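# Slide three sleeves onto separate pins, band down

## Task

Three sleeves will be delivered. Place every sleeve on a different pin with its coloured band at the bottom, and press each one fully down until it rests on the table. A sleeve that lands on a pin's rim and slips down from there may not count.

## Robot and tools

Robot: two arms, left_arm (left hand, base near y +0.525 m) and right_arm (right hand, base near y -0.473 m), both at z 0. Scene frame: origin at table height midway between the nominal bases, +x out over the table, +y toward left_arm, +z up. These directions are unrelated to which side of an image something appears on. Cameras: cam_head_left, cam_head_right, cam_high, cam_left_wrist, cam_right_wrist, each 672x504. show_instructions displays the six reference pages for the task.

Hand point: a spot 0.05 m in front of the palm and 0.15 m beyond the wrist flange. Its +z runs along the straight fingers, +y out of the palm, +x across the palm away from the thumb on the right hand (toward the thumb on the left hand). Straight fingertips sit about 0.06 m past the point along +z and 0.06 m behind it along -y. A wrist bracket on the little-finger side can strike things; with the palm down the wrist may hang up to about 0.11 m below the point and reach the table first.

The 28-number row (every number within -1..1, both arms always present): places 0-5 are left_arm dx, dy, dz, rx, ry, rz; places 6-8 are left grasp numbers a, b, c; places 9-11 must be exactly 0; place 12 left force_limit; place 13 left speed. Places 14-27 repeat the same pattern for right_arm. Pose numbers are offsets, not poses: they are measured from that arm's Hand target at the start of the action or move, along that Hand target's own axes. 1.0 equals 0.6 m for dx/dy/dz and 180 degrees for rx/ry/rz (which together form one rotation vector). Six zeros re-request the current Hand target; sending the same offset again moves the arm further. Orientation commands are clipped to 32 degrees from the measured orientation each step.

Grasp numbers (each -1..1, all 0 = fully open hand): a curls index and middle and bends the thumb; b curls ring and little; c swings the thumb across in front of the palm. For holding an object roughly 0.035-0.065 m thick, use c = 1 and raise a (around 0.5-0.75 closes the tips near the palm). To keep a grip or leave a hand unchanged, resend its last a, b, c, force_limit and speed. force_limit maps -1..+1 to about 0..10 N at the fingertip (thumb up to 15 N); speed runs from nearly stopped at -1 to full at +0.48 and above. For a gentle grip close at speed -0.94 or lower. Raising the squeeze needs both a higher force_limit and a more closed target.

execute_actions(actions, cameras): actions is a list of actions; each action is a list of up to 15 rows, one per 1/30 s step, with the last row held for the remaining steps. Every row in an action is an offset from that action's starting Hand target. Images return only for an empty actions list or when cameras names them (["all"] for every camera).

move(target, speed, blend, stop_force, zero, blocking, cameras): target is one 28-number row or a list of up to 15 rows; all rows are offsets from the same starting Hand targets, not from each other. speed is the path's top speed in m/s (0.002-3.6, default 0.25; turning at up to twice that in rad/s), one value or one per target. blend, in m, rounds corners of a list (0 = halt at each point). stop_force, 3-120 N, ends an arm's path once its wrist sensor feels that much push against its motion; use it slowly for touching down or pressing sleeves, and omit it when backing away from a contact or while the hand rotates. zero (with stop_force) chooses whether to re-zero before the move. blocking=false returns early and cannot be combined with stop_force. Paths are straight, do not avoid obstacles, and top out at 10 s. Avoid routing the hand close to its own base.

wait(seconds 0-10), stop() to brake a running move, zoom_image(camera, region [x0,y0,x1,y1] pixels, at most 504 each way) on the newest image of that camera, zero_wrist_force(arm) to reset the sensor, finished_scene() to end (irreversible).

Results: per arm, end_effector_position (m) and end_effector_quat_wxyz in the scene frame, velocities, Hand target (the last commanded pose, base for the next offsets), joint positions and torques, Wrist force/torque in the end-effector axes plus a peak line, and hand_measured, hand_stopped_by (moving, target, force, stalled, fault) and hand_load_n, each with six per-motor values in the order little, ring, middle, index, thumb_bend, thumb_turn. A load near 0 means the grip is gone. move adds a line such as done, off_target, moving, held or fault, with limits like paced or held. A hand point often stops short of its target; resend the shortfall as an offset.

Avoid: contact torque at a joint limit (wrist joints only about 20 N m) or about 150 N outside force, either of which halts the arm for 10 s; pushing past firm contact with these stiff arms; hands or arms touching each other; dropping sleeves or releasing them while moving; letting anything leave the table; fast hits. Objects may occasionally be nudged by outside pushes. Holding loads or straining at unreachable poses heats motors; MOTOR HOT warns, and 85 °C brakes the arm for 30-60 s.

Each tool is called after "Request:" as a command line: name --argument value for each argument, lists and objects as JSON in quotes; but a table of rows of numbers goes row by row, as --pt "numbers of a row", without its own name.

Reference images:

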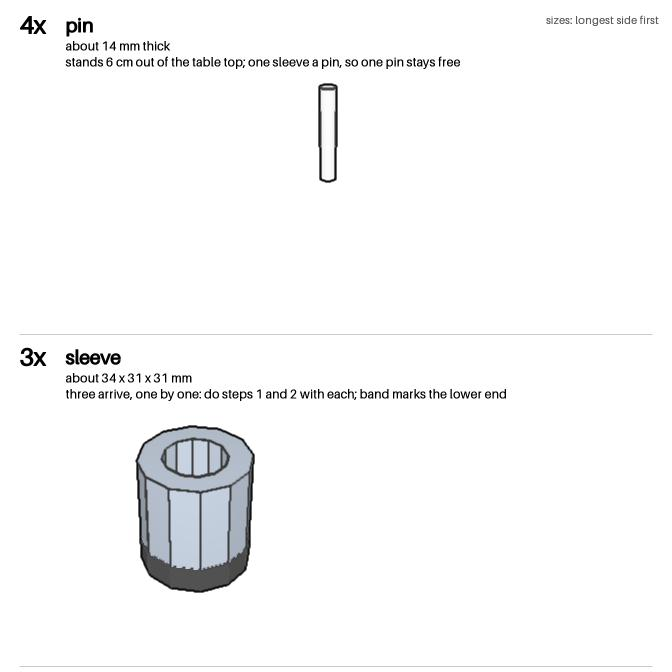

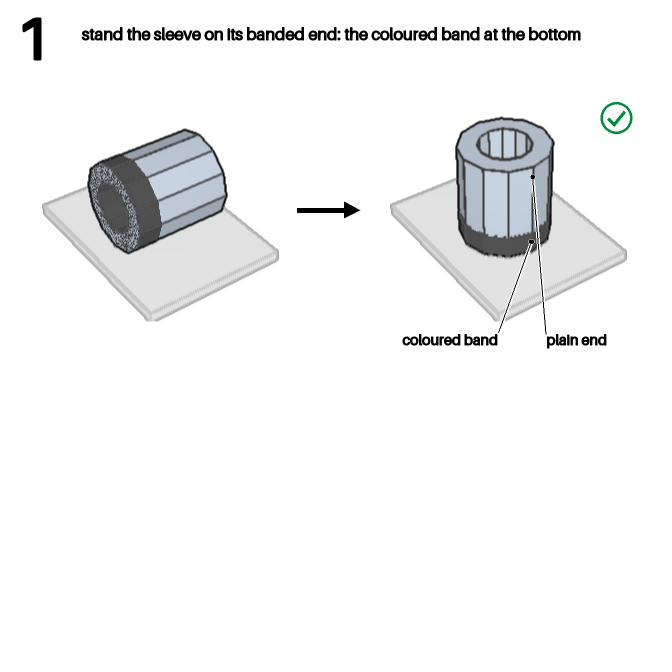

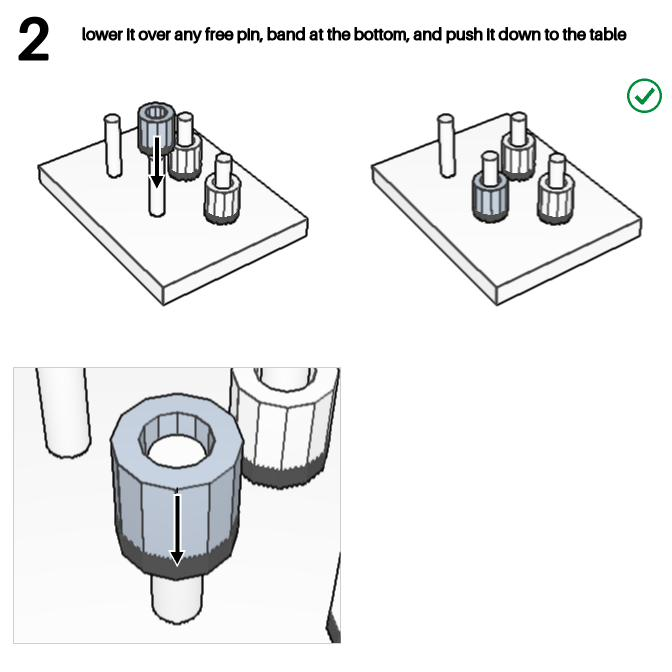

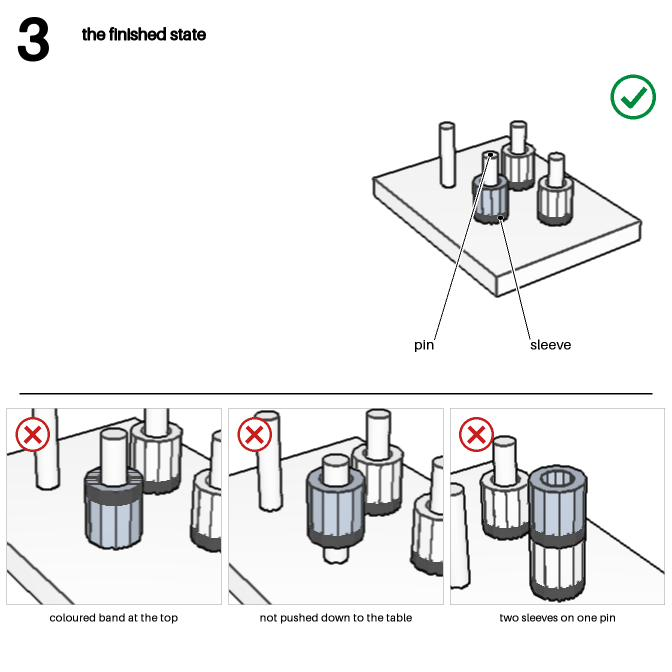

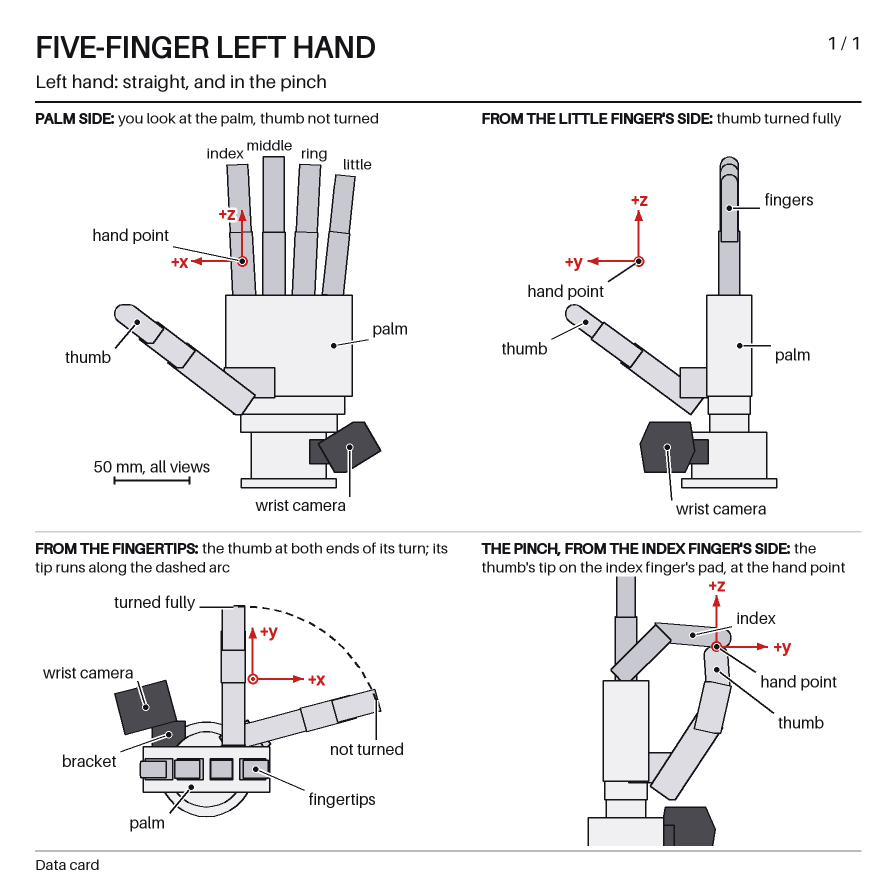

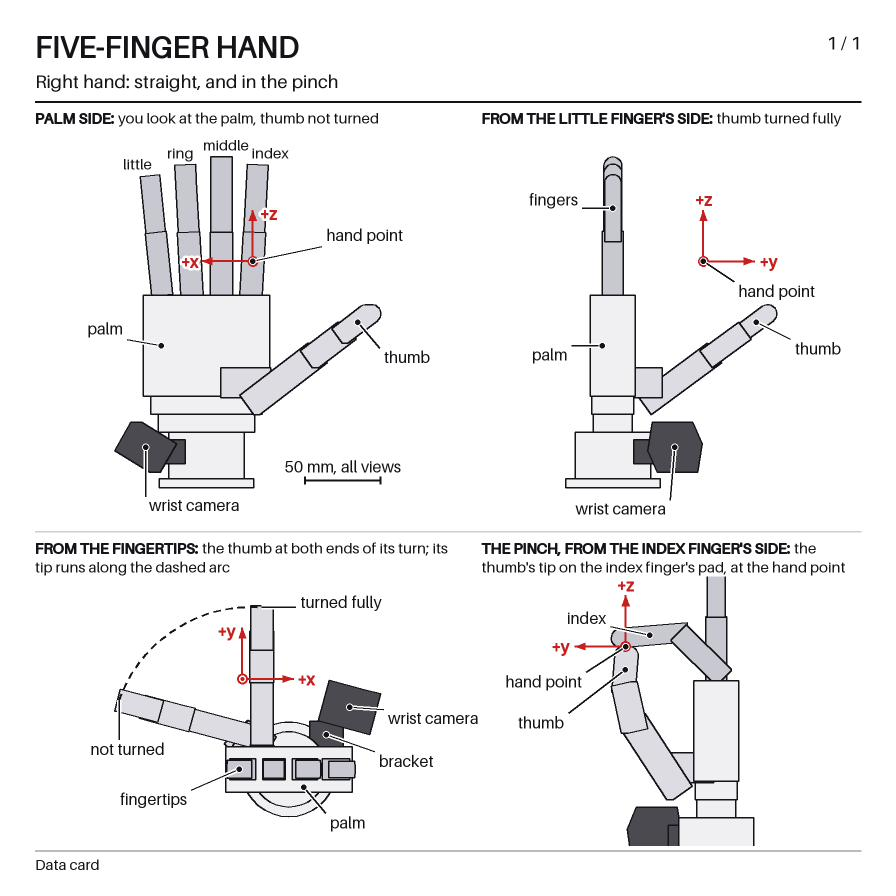

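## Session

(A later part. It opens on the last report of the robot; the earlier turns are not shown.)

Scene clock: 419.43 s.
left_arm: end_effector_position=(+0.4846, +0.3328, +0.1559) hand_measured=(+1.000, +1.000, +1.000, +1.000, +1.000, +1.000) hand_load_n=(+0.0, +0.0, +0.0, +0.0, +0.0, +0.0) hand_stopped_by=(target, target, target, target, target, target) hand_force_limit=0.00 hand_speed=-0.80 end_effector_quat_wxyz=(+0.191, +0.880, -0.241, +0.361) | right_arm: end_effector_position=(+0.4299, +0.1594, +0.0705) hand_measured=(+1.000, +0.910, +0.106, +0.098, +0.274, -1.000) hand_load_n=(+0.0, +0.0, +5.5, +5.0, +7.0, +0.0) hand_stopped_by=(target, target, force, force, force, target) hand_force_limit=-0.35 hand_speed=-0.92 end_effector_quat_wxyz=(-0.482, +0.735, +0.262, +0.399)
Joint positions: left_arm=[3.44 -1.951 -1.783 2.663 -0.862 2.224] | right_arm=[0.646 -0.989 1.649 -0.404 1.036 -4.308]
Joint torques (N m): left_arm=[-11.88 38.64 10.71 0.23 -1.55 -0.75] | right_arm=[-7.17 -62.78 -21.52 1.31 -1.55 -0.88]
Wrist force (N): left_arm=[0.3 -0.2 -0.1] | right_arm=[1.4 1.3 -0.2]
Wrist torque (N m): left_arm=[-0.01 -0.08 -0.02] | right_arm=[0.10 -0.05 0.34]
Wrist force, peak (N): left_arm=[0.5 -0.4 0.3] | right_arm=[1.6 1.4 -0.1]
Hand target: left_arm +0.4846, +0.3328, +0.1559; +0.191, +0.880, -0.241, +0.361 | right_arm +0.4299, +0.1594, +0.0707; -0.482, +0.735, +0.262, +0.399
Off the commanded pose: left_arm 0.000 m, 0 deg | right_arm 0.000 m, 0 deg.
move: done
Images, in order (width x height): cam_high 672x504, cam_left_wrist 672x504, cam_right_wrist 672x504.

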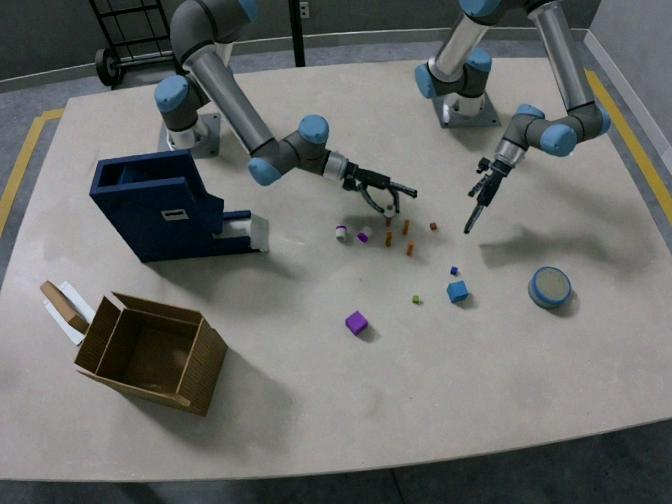

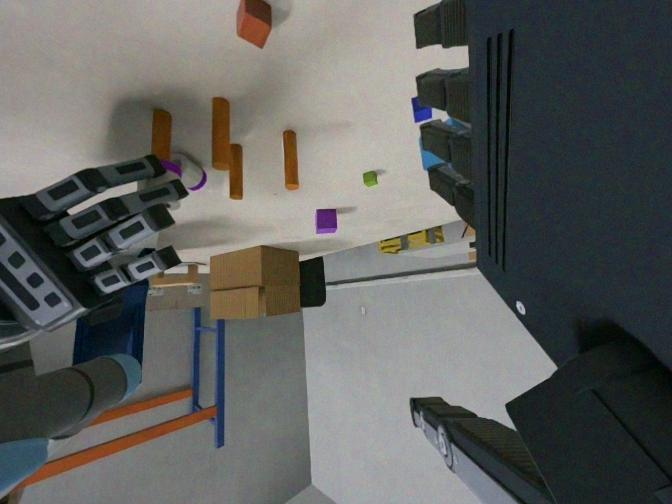

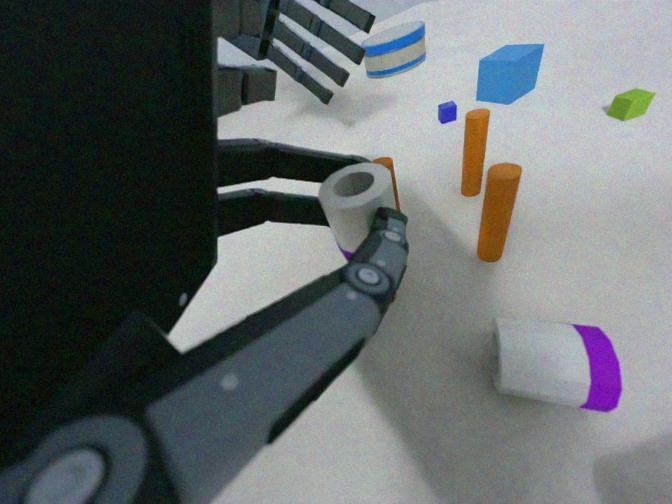

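Request:
move --target '[0,0,0,0,0,0, 0,0,0,0,0,0, 0,-0.8, -0.065,0.0387,0.0169,0,0,0, 0.6,0,1,0,0,0, -0.35,-0.92]' --speed 0.025 --stop_force 4 --cameras '["cam_high","cam_right_wrist","cam_left_wrist"]'

Request:
zoom_image --camera "cam_high" --region '[360, 180, 430, 260]'

Scene clock: 426.57 s.
left_arm: end_effector_position=(+0.4846, +0.3328, +0.1559) hand_measured=(+1.000, +1.000, +1.000, +1.000, +1.000, +1.000) hand_load_n=(+0.0, +0.0, +0.0, +0.0, +0.0, +0.0) hand_stopped_by=(target, target, target, target, target, target) hand_force_limit=0.00 hand_speed=-0.80 end_effector_quat_wxyz=(+0.191, +0.880, -0.241, +0.361) | right_arm: end_effector_position=(+0.4299, +0.1594, +0.0241) hand_measured=(+1.000, +0.910, +0.106, +0.098, +0.274, -1.000) hand_load_n=(+0.0, +0.0, +5.0, +5.0, +7.0, +0.0) hand_stopped_by=(target, target, force, force, force, target) hand_force_limit=-0.35 hand_speed=-0.92 end_effector_quat_wxyz=(-0.482, +0.735, +0.262, +0.399)
Joint positions: left_arm=[3.44 -1.951 -1.783 2.663 -0.862 2.224] | right_arm=[0.646 -0.918 1.675 -0.502 1.036 -4.308]
Joint torques (N m): left_arm=[-11.87 38.87 10.35 0.29 -1.53 -0.78] | right_arm=[-6.59 -63.76 -28.18 1.31 -1.27 0.28]
Wrist force (N): left_arm=[0.4 -0.1 0.0] | right_arm=[1.1 1.3 -0.1]
Wrist torque (N m): left_arm=[0.01 -0.09 -0.02] | right_arm=[0.09 0.01 0.31]
Wrist force, peak (N): left_arm=[0.6 -0.2 -0.1] | right_arm=[1.9 1.0 -0.3]
Hand target: left_arm +0.4846, +0.3328, +0.1559; +0.191, +0.880, -0.241, +0.361 | right_arm +0.4299, +0.1594, +0.0241; -0.482, +0.735, +0.262, +0.399
Off the commanded pose: left_arm 0.000 m, 0 deg | right_arm 0.000 m, 0 deg.
move: done
Images, in order (width x height): cam_high 672x504, cam_left_wrist 672x504, cam_right_wrist 672x504.

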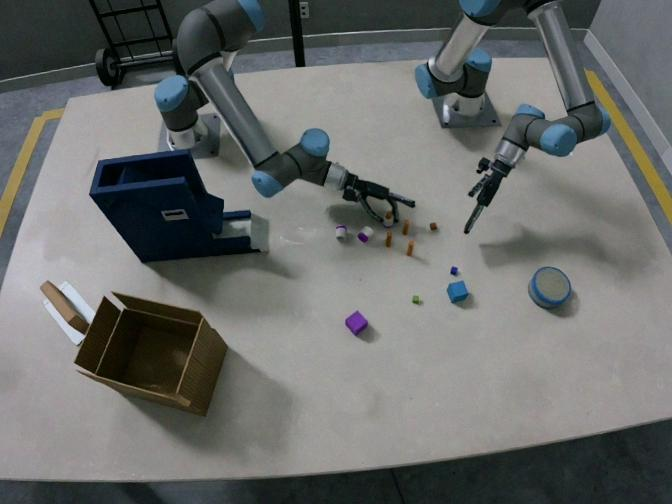

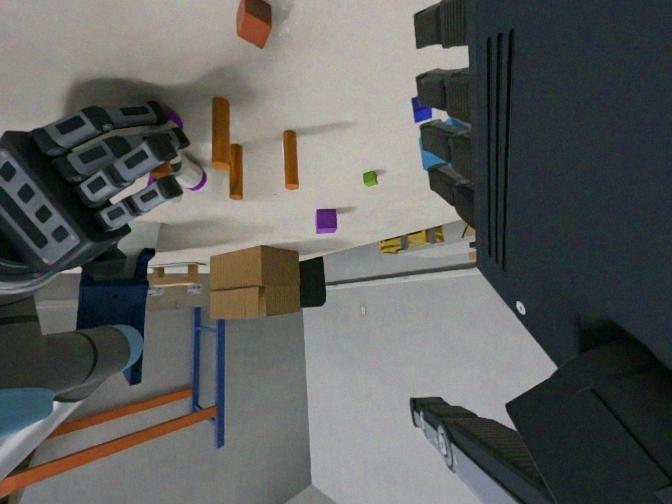

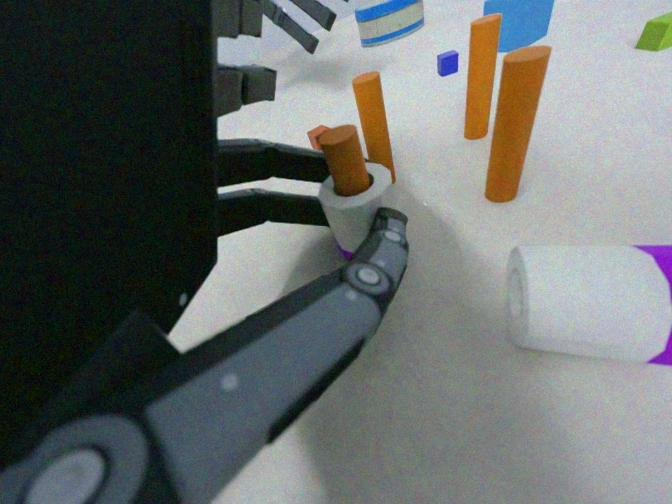

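Scaled by 6.300 from the camera's 672x504 image, which has a finer 960x720 frame.

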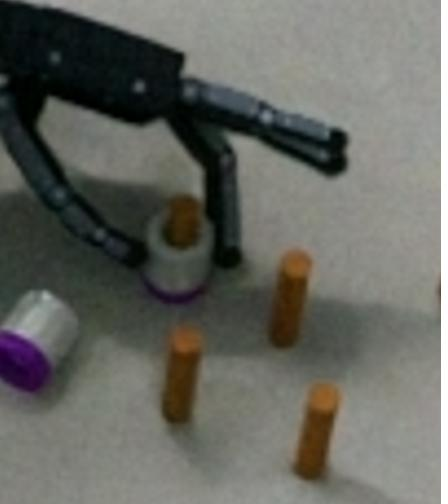

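Request:
move --target '[0,0,0,0,0,0, 0,0,0,0,0,0, 0,-0.8, -0.0109,0.0065,0.0028,0,0,0, 0.6,0,1,0,0,0, -0.35,-0.92]' --speed 0.006 --stop_force 4 --cameras '["cam_high","cam_right_wrist","cam_left_wrist"]'

Request:
zoom_image --camera "cam_high" --region '[360, 180, 430, 260]'

Request:
zoom_image --camera "cam_left_wrist" --region '[120, 70, 250, 230]'

Scene clock: 431.10 s.
left_arm: end_effector_position=(+0.4846, +0.3328, +0.1559) hand_measured=(+1.000, +1.000, +1.000, +1.000, +1.000, +1.000) hand_load_n=(+0.0, +0.0, +0.0, +0.0, +0.0, +0.0) hand_stopped_by=(target, target, target, target, target, target) hand_force_limit=0.00 hand_speed=-0.80 end_effector_quat_wxyz=(+0.191, +0.880, -0.241, +0.361) | right_arm: end_effector_position=(+0.4299, +0.1594, +0.0188) hand_measured=(+1.000, +0.910, +0.106, +0.098, +0.274, -1.000) hand_load_n=(+0.0, +0.0, +5.0, +5.0, +7.0, -0.5) hand_stopped_by=(target, target, force, force, force, target) hand_force_limit=-0.35 hand_speed=-0.92 end_effector_quat_wxyz=(-0.482, +0.735, +0.262, +0.399)
Joint positions: left_arm=[3.44 -1.951 -1.783 2.663 -0.862 2.224] | right_arm=[0.646 -0.909 1.677 -0.512 1.036 -4.308]
Joint torques (N m): left_arm=[-12.09 39.35 11.31 0.37 -1.55 -0.76] | right_arm=[-5.66 -62.83 -25.49 1.37 -1.3 0.63]
Wrist force (N): left_arm=[0.6 -0.4 0.1] | right_arm=[2.8 0.5 -0.1]
Wrist torque (N m): left_arm=[-0.05 -0.12 0.00] | right_arm=[0.09 0.01 0.32]
Wrist force, peak (N): left_arm=[0.6 -0.4 0.1] | right_arm=[5.2 -1.1 -1.6]
Hand target: left_arm +0.4846, +0.3328, +0.1559; +0.191, +0.880, -0.241, +0.361 | right_arm +0.4299, +0.1594, +0.0188; -0.482, +0.735, +0.262, +0.399 (not the last commanded pose)
Off the commanded pose: left_arm 0.000 m, 0 deg | right_arm 0.002 m, 0 deg.
move: contact (right_arm)
Images, in order (width x height): cam_high 672x504, cam_left_wrist 672x504, cam_right_wrist 672x504.

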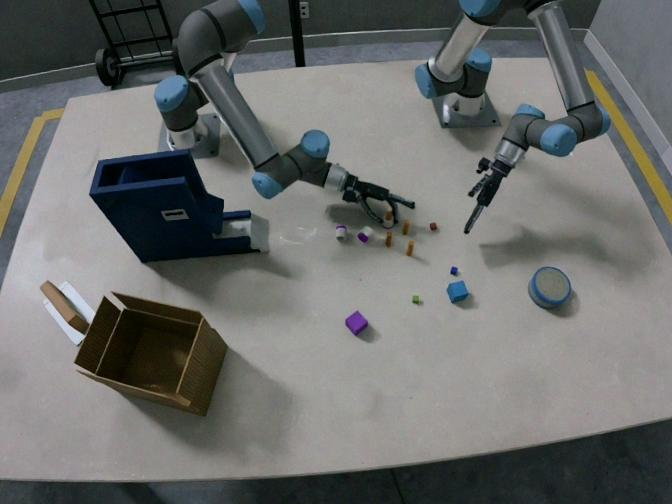

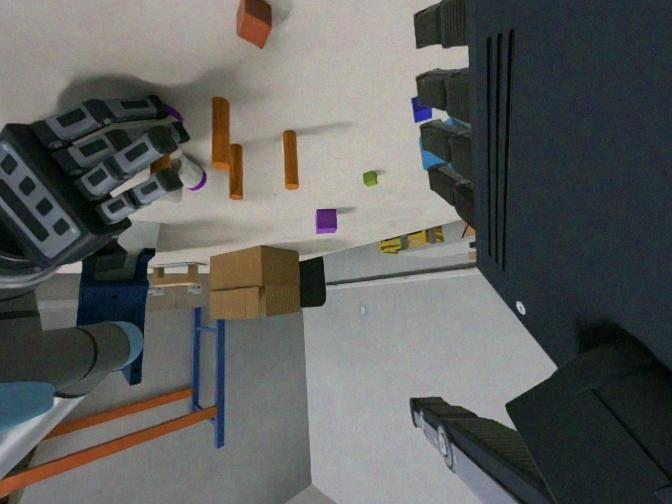

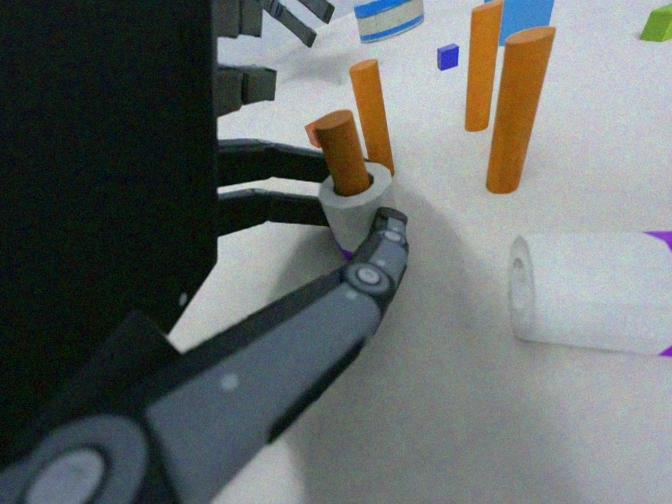

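Scaled by 6.300 from the camera's 672x504 image, which has a finer 960x720 frame.

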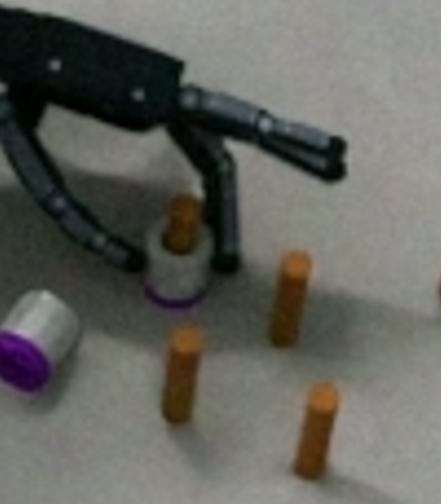

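Scaled by 3.150 from the camera's 672x504 image, which has a finer 960x720 frame.

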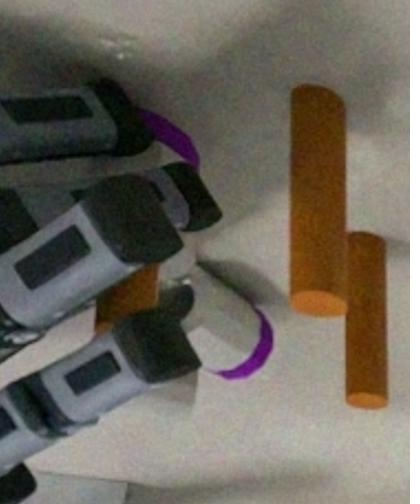

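Request:
move --pt "0 0 0 0 0 0 0 0 0 0 0 0 0 -0.8 0 0 0 0 0 0 0.3 0 1 0 0 0 -0.35 -0.9" --pt "0 0 0 0 0 0 0 0 0 0 0 0 0 -0.8 0.0136 -0.0081 -0.0035 0 0 0 0.2 0 1 0 0 0 -0.35 -0.6" --speed 0.02 --cameras '["cam_high","cam_right_wrist"]'

Request:
zoom_image --camera "cam_right_wrist" --region '[200, 60, 500, 320]'

Request:
zoom_image --camera "cam_high" --region '[360, 180, 430, 260]'

Scene clock: 462.30 s.
left_arm: end_effector_position=(+0.4846, +0.3328, +0.1559) hand_measured=(+1.000, +1.000, +1.000, +1.000, +1.000, +1.000) hand_load_n=(+0.0, +0.0, +0.0, +0.0, +0.0, +0.0) hand_stopped_by=(target, target, target, target, target, target) hand_force_limit=0.00 hand_speed=-0.80 end_effector_quat_wxyz=(+0.191, +0.880, -0.241, +0.361) | right_arm: end_effector_position=(+0.4300, +0.1595, +0.0286) hand_measured=(+1.000, +0.970, +0.750, +0.600, +0.500, -1.000) hand_load_n=(+0.0, +0.0, +0.0, +0.0, +0.0, +0.5) hand_stopped_by=(target, target, target, target, target, target) hand_force_limit=-0.35 hand_speed=-0.60 end_effector_quat_wxyz=(-0.482, +0.735, +0.262, +0.399)
Joint positions: left_arm=[3.44 -1.951 -1.783 2.663 -0.862 2.224] | right_arm=[0.646 -0.925 1.673 -0.493 1.036 -4.308]
Joint torques (N m): left_arm=[-12.37 38.49 11.56 0.47 -1.5 -0.91] | right_arm=[5.56 -38.85 -12.63 -3.33 1.72 1.13]
Wrist force (N): left_arm=[0.2 -0.3 0.1] | right_arm=[1.3 1.1 0.0]
Wrist torque (N m): left_arm=[-0.03 -0.06 -0.02] | right_arm=[0.06 -0.01 0.31]
Wrist force, peak (N): left_arm=[0.5 -0.4 -0.2] | right_arm=[3.2 0.3 -0.2]
Hand target: left_arm +0.4846, +0.3328, +0.1559; +0.191, +0.880, -0.241, +0.361 | right_arm +0.4299, +0.1594, +0.0285; -0.482, +0.735, +0.262, +0.399
Off the commanded pose: left_arm 0.000 m, 0 deg | right_arm 0.000 m, 0 deg.
move: done
Images, in order (width x height): cam_high 672x504, cam_right_wrist 672x504.

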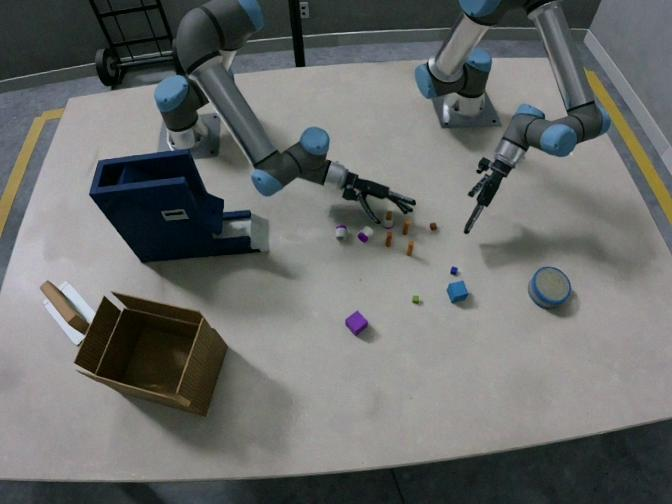

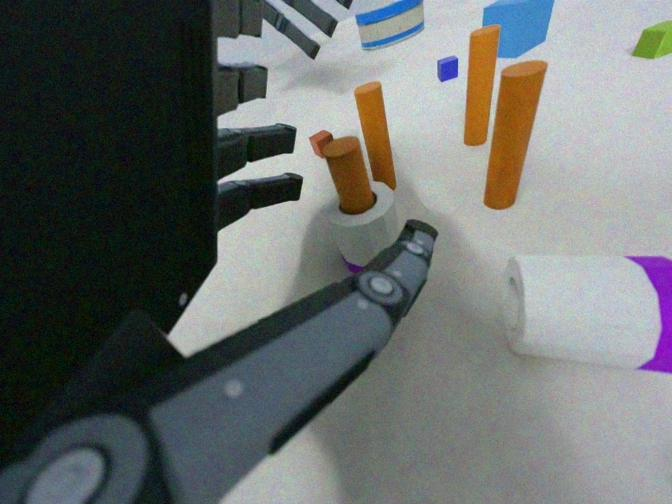

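Scaled by 1.680 from the camera's 672x504 image, which has a finer 960x720 frame.

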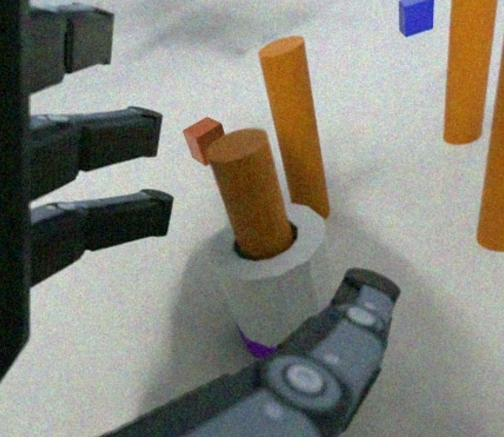

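Scaled by 6.300 from the camera's 672x504 image, which has a finer 960x720 frame.

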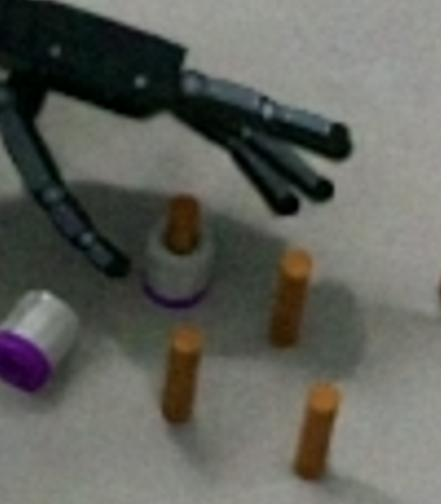

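Request:
move --pt "0 0 0 0 0 0 0 0 0 0 0 0 0 -0.8 -0.0001 -0.1529 -0.0668 0 0 0 0.2 0 1 0 0 0 -0.35 -0.6" --pt "0 0 0 0 0 0 0 0 0 0 0 0 0 -0.8 -0.0001 -0.1529 -0.0668 0 0 0 0.26 0 1 0 0 0 -0.35 -0.6" --speed 0.15 --cameras '["all"]'

Request:
zoom_image --camera "cam_high" --region '[320, 195, 430, 265]'

Request:
zoom_image --camera "cam_left_wrist" --region '[100, 50, 320, 240]'

Request:
zoom_image --camera "cam_head_left" --region '[290, 305, 390, 375]'

Scene clock: 474.93 s.
left_arm: end_effector_position=(+0.4846, +0.3328, +0.1559) hand_measured=(+1.000, +1.000, +1.000, +1.000, +1.000, +1.000) hand_load_n=(+0.0, +0.0, +0.0, +0.0, +0.0, +0.0) hand_stopped_by=(target, target, target, target, target, target) hand_force_limit=0.00 hand_speed=-0.80 end_effector_quat_wxyz=(+0.191, +0.880, -0.241, +0.361) | right_arm: end_effector_position=(+0.3459, +0.1593, +0.0829) hand_measured=(+1.000, +0.962, +0.630, +0.480, +0.456, -1.000) hand_load_n=(+0.0, +0.0, +0.0, +0.0, +0.0, +0.0) hand_stopped_by=(target, target, target, target, target, target) hand_force_limit=-0.35 hand_speed=-0.60 end_effector_quat_wxyz=(-0.482, +0.735, +0.262, +0.399)
Joint positions: left_arm=[3.44 -1.951 -1.783 2.663 -0.862 2.224] | right_arm=[0.759 -1.1 1.795 -0.455 1.145 -4.277]
Joint torques (N m): left_arm=[-12.04 38.28 11.25 0.34 -1.62 -1.07] | right_arm=[5.25 -46 -29.36 -3.5 1.85 -1.14]
Wrist force (N): left_arm=[0.3 -0.2 -0.1] | right_arm=[1.6 1.2 -0.5]
Wrist torque (N m): left_arm=[0.00 -0.07 -0.03] | right_arm=[0.08 -0.05 0.17]
Wrist force, peak (N): left_arm=[0.5 -0.4 0.0] | right_arm=[1.4 2.6 0.5]
Hand target: left_arm +0.4846, +0.3328, +0.1559; +0.191, +0.880, -0.241, +0.361 | right_arm +0.3459, +0.1593, +0.0829; -0.482, +0.735, +0.262, +0.399
Off the commanded pose: left_arm 0.000 m, 0 deg | right_arm 0.000 m, 0 deg.
move: done

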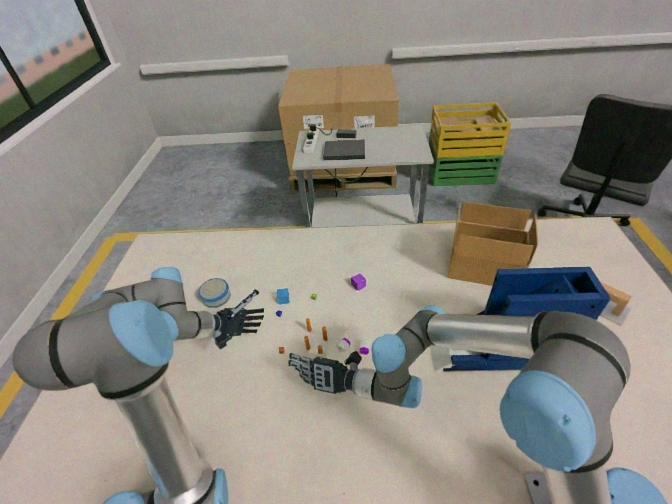

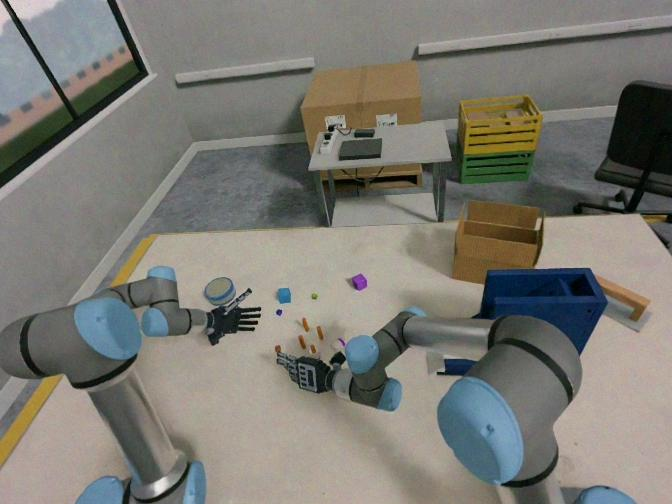

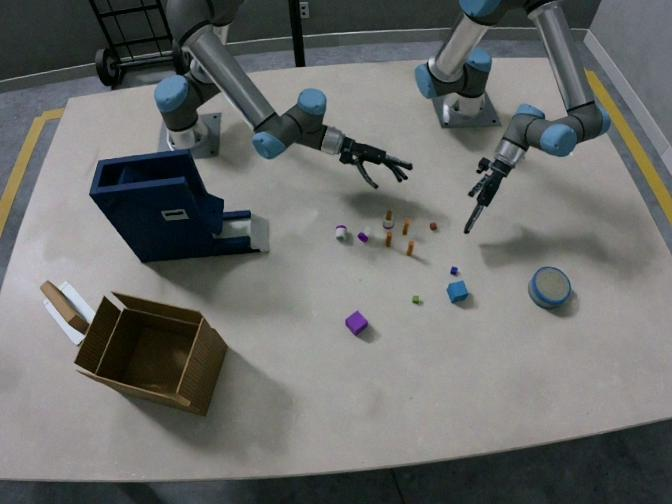

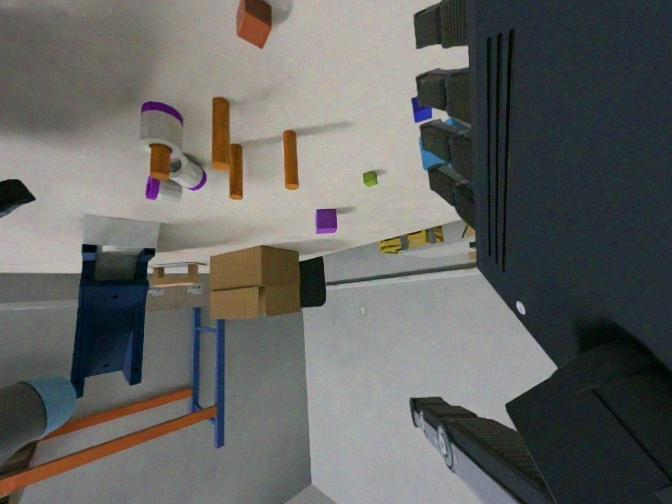

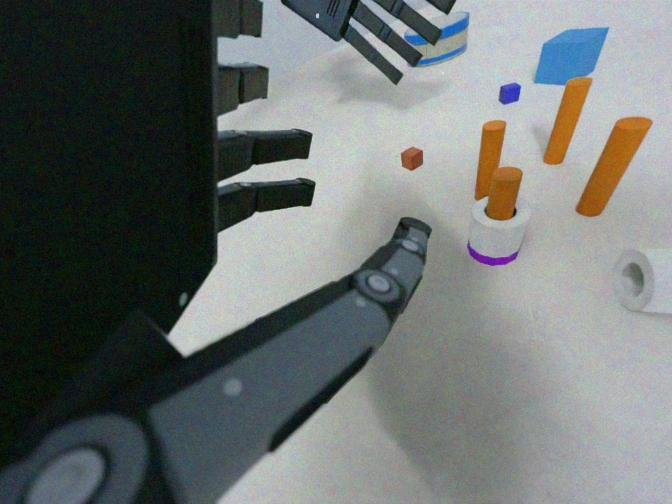

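Scaled by 4.582 from the camera's 672x504 image, which has a finer 960x720 frame.

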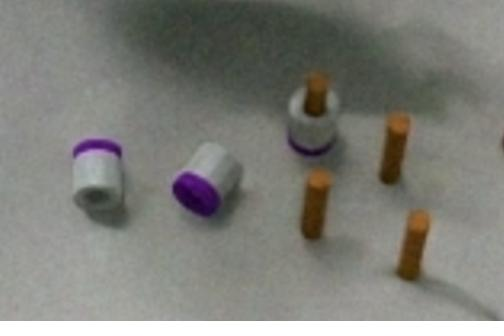

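Scaled by 2.291 from the camera's 672x504 image, which has a finer 960x720 frame.

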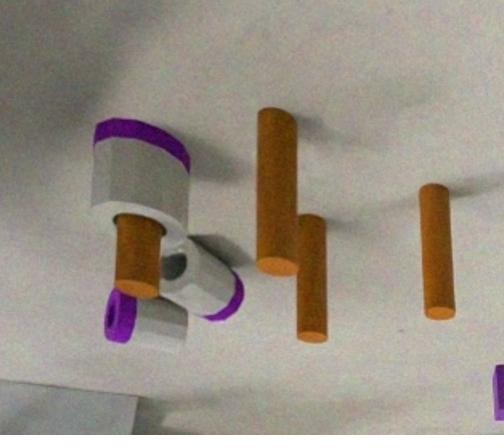

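Scaled by 5.040 from the camera's 672x504 image, which has a finer 960x720 frame.

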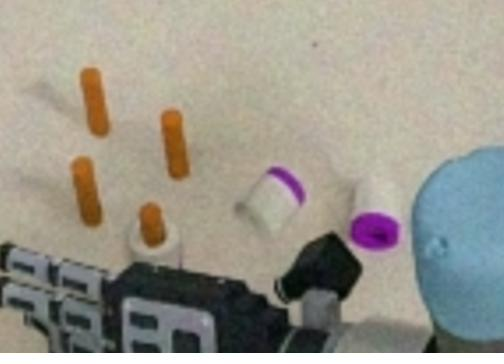

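Request:
move --pt "0 0 0 0 0 0 0 0 0 0 0 0 0 -0.8 0.0392 0.0798 -0.147 0 0 0 0.34 0 1 0 0 0 -0.35 -0.6" --pt "0 0 0 0 0 0 0 0 0 0 0 0 0 -0.8 0.1038 0.2342 -0.1567 0 -0.1711 0.3918 0.34 0 1 0 0 0 -0.35 -0.6" --speed 0.25 --blend '[0.03, 0]' --cameras '["all"]'

Request:
zoom_image --camera "cam_high" --region '[310, 180, 420, 260]'

Request:
zoom_image --camera "cam_head_left" --region '[310, 300, 410, 380]'

Request:
zoom_image --camera "cam_right_wrist" --region '[250, 100, 550, 340]'

Scene clock: 498.63 s.
left_arm: end_effector_position=(+0.4846, +0.3328, +0.1559) hand_measured=(+1.000, +1.000, +1.000, +1.000, +1.000, +1.000) hand_load_n=(+0.0, +0.0, +0.0, +0.0, +0.0, +0.0) hand_stopped_by=(target, target, target, target, target, target) hand_force_limit=0.00 hand_speed=-0.80 end_effector_quat_wxyz=(+0.191, +0.880, -0.241, +0.361) | right_arm: end_effector_position=(+0.4320, +0.0293, +0.0886) hand_measured=(+1.000, +0.950, +0.470, +0.320, +0.396, -1.000) hand_load_n=(+0.0, +0.0, +0.0, +0.0, +0.0, +0.0) hand_stopped_by=(target, target, target, target, target, target) hand_force_limit=-0.35 hand_speed=-0.60 end_effector_quat_wxyz=(-0.549, +0.836, +0.006, +0.009)
Joint positions: left_arm=[3.44 -1.951 -1.783 2.663 -0.862 2.224] | right_arm=[0.298 -0.882 1.378 0.429 0.522 -4.02]
Joint torques (N m): left_arm=[-11.33 38.19 12.18 0.23 -1.53 -0.92] | right_arm=[-1.32 -52.01 -21.04 2.91 -1.51 -0.03]
Wrist force (N): left_arm=[0.3 -0.2 0.0] | right_arm=[-0.6 0.4 -0.9]
Wrist torque (N m): left_arm=[-0.01 -0.08 -0.02] | right_arm=[0.20 -0.02 -0.17]
Wrist force, peak (N): left_arm=[0.5 -0.5 -0.2] | right_arm=[4.2 2.7 -0.3]
Hand target: left_arm +0.4846, +0.3328, +0.1559; +0.191, +0.880, -0.241, +0.361 | right_arm +0.4320, +0.0293, +0.0886; -0.549, +0.836, +0.006, +0.009 (not the last commanded pose)
Off the commanded pose: left_arm 0.000 m, 0 deg | right_arm 0.027 m, 21 deg.
FORCE FAULT: contact force on the right arm reached its limit, and that arm stopped. The contact can be on any part of that arm, not only on its tool. That arm's remaining commands of this call were not run. That arm is still stopped at the end of this call. That arm stays stopped for about 10 more seconds. Until then a move that you send moves the other arm only, and its call returns only when the move has ended. Once the stop has ended, the next robot result says so. If the stop ends while you think or write, that arm runs what you send next, counted from a new Hand target: where the arm stands when the stop ends. While its stop runs, that arm, its gripper or tool too, takes no new command. Until it ends, the stop uses up actions while you think or wait. An arm that is not stopped still takes commands.
move: fault (right_arm); path passed 1 of 2 targets

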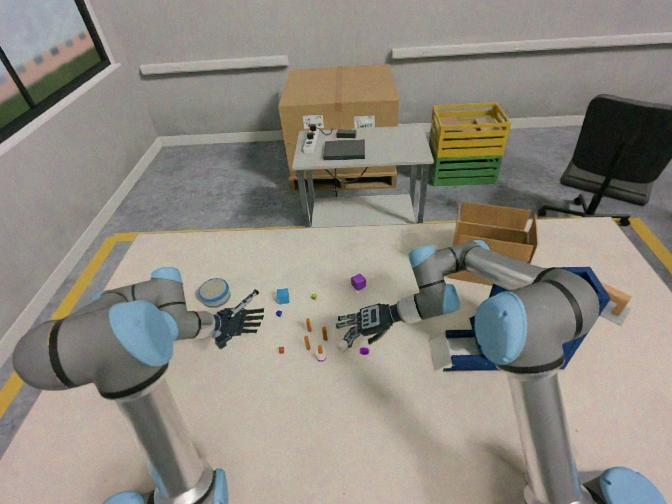

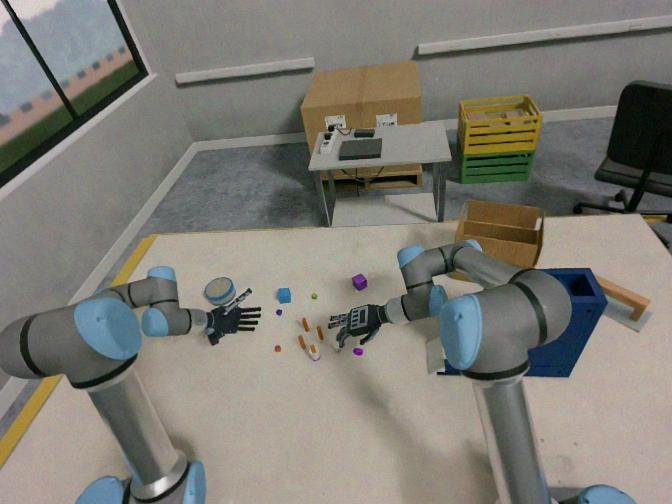

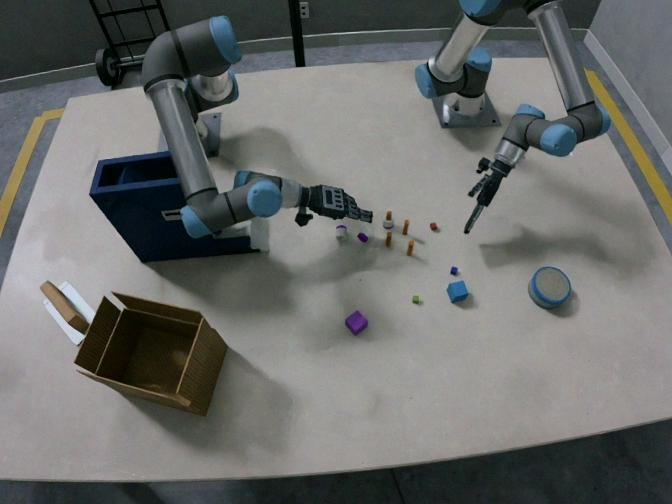

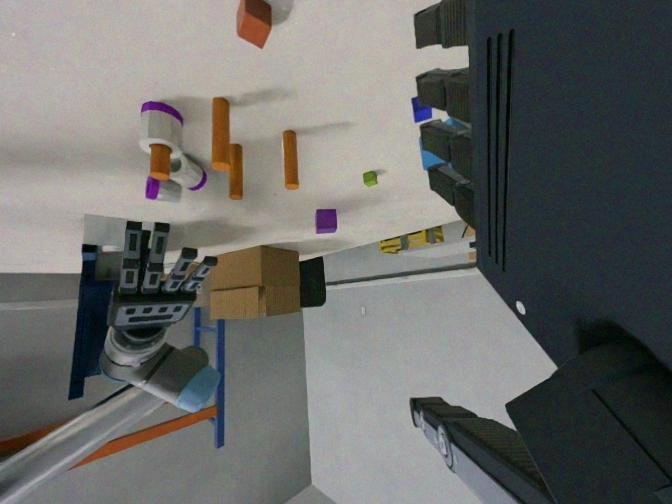

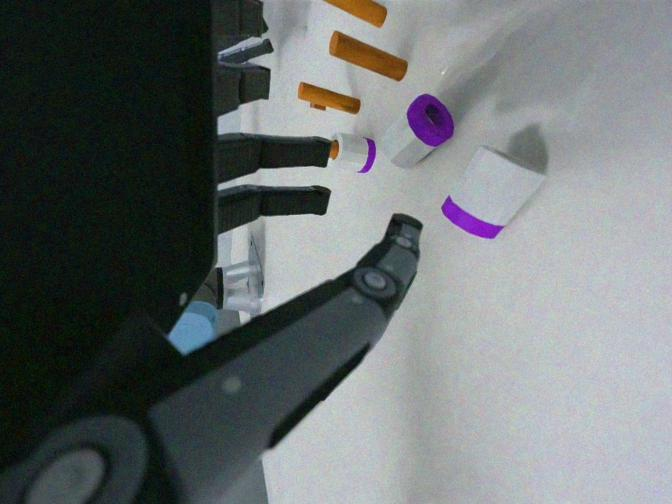

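Scaled by 4.582 from the camera's 672x504 image, which has a finer 960x720 frame.

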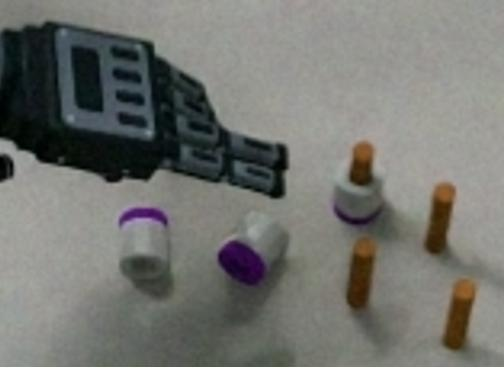

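Scaled by 5.040 from the camera's 672x504 image, which has a finer 960x720 frame.

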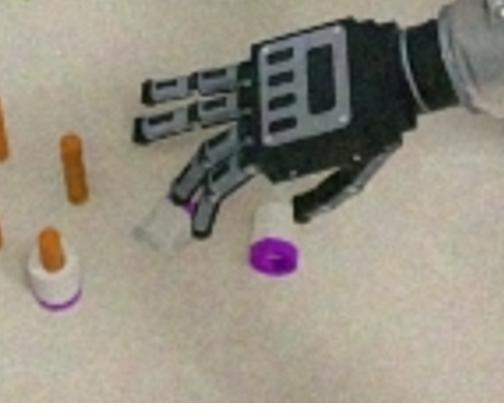

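Scaled by 1.680 from the camera's 672x504 image, which has a finer 960x720 frame.

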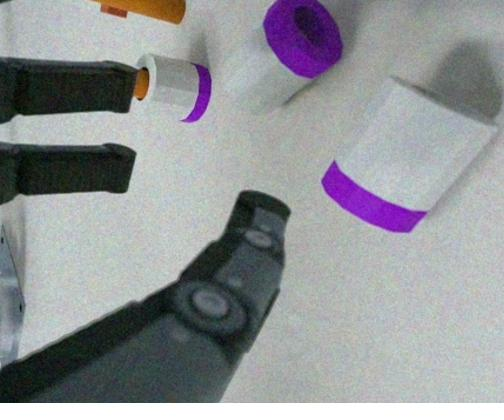

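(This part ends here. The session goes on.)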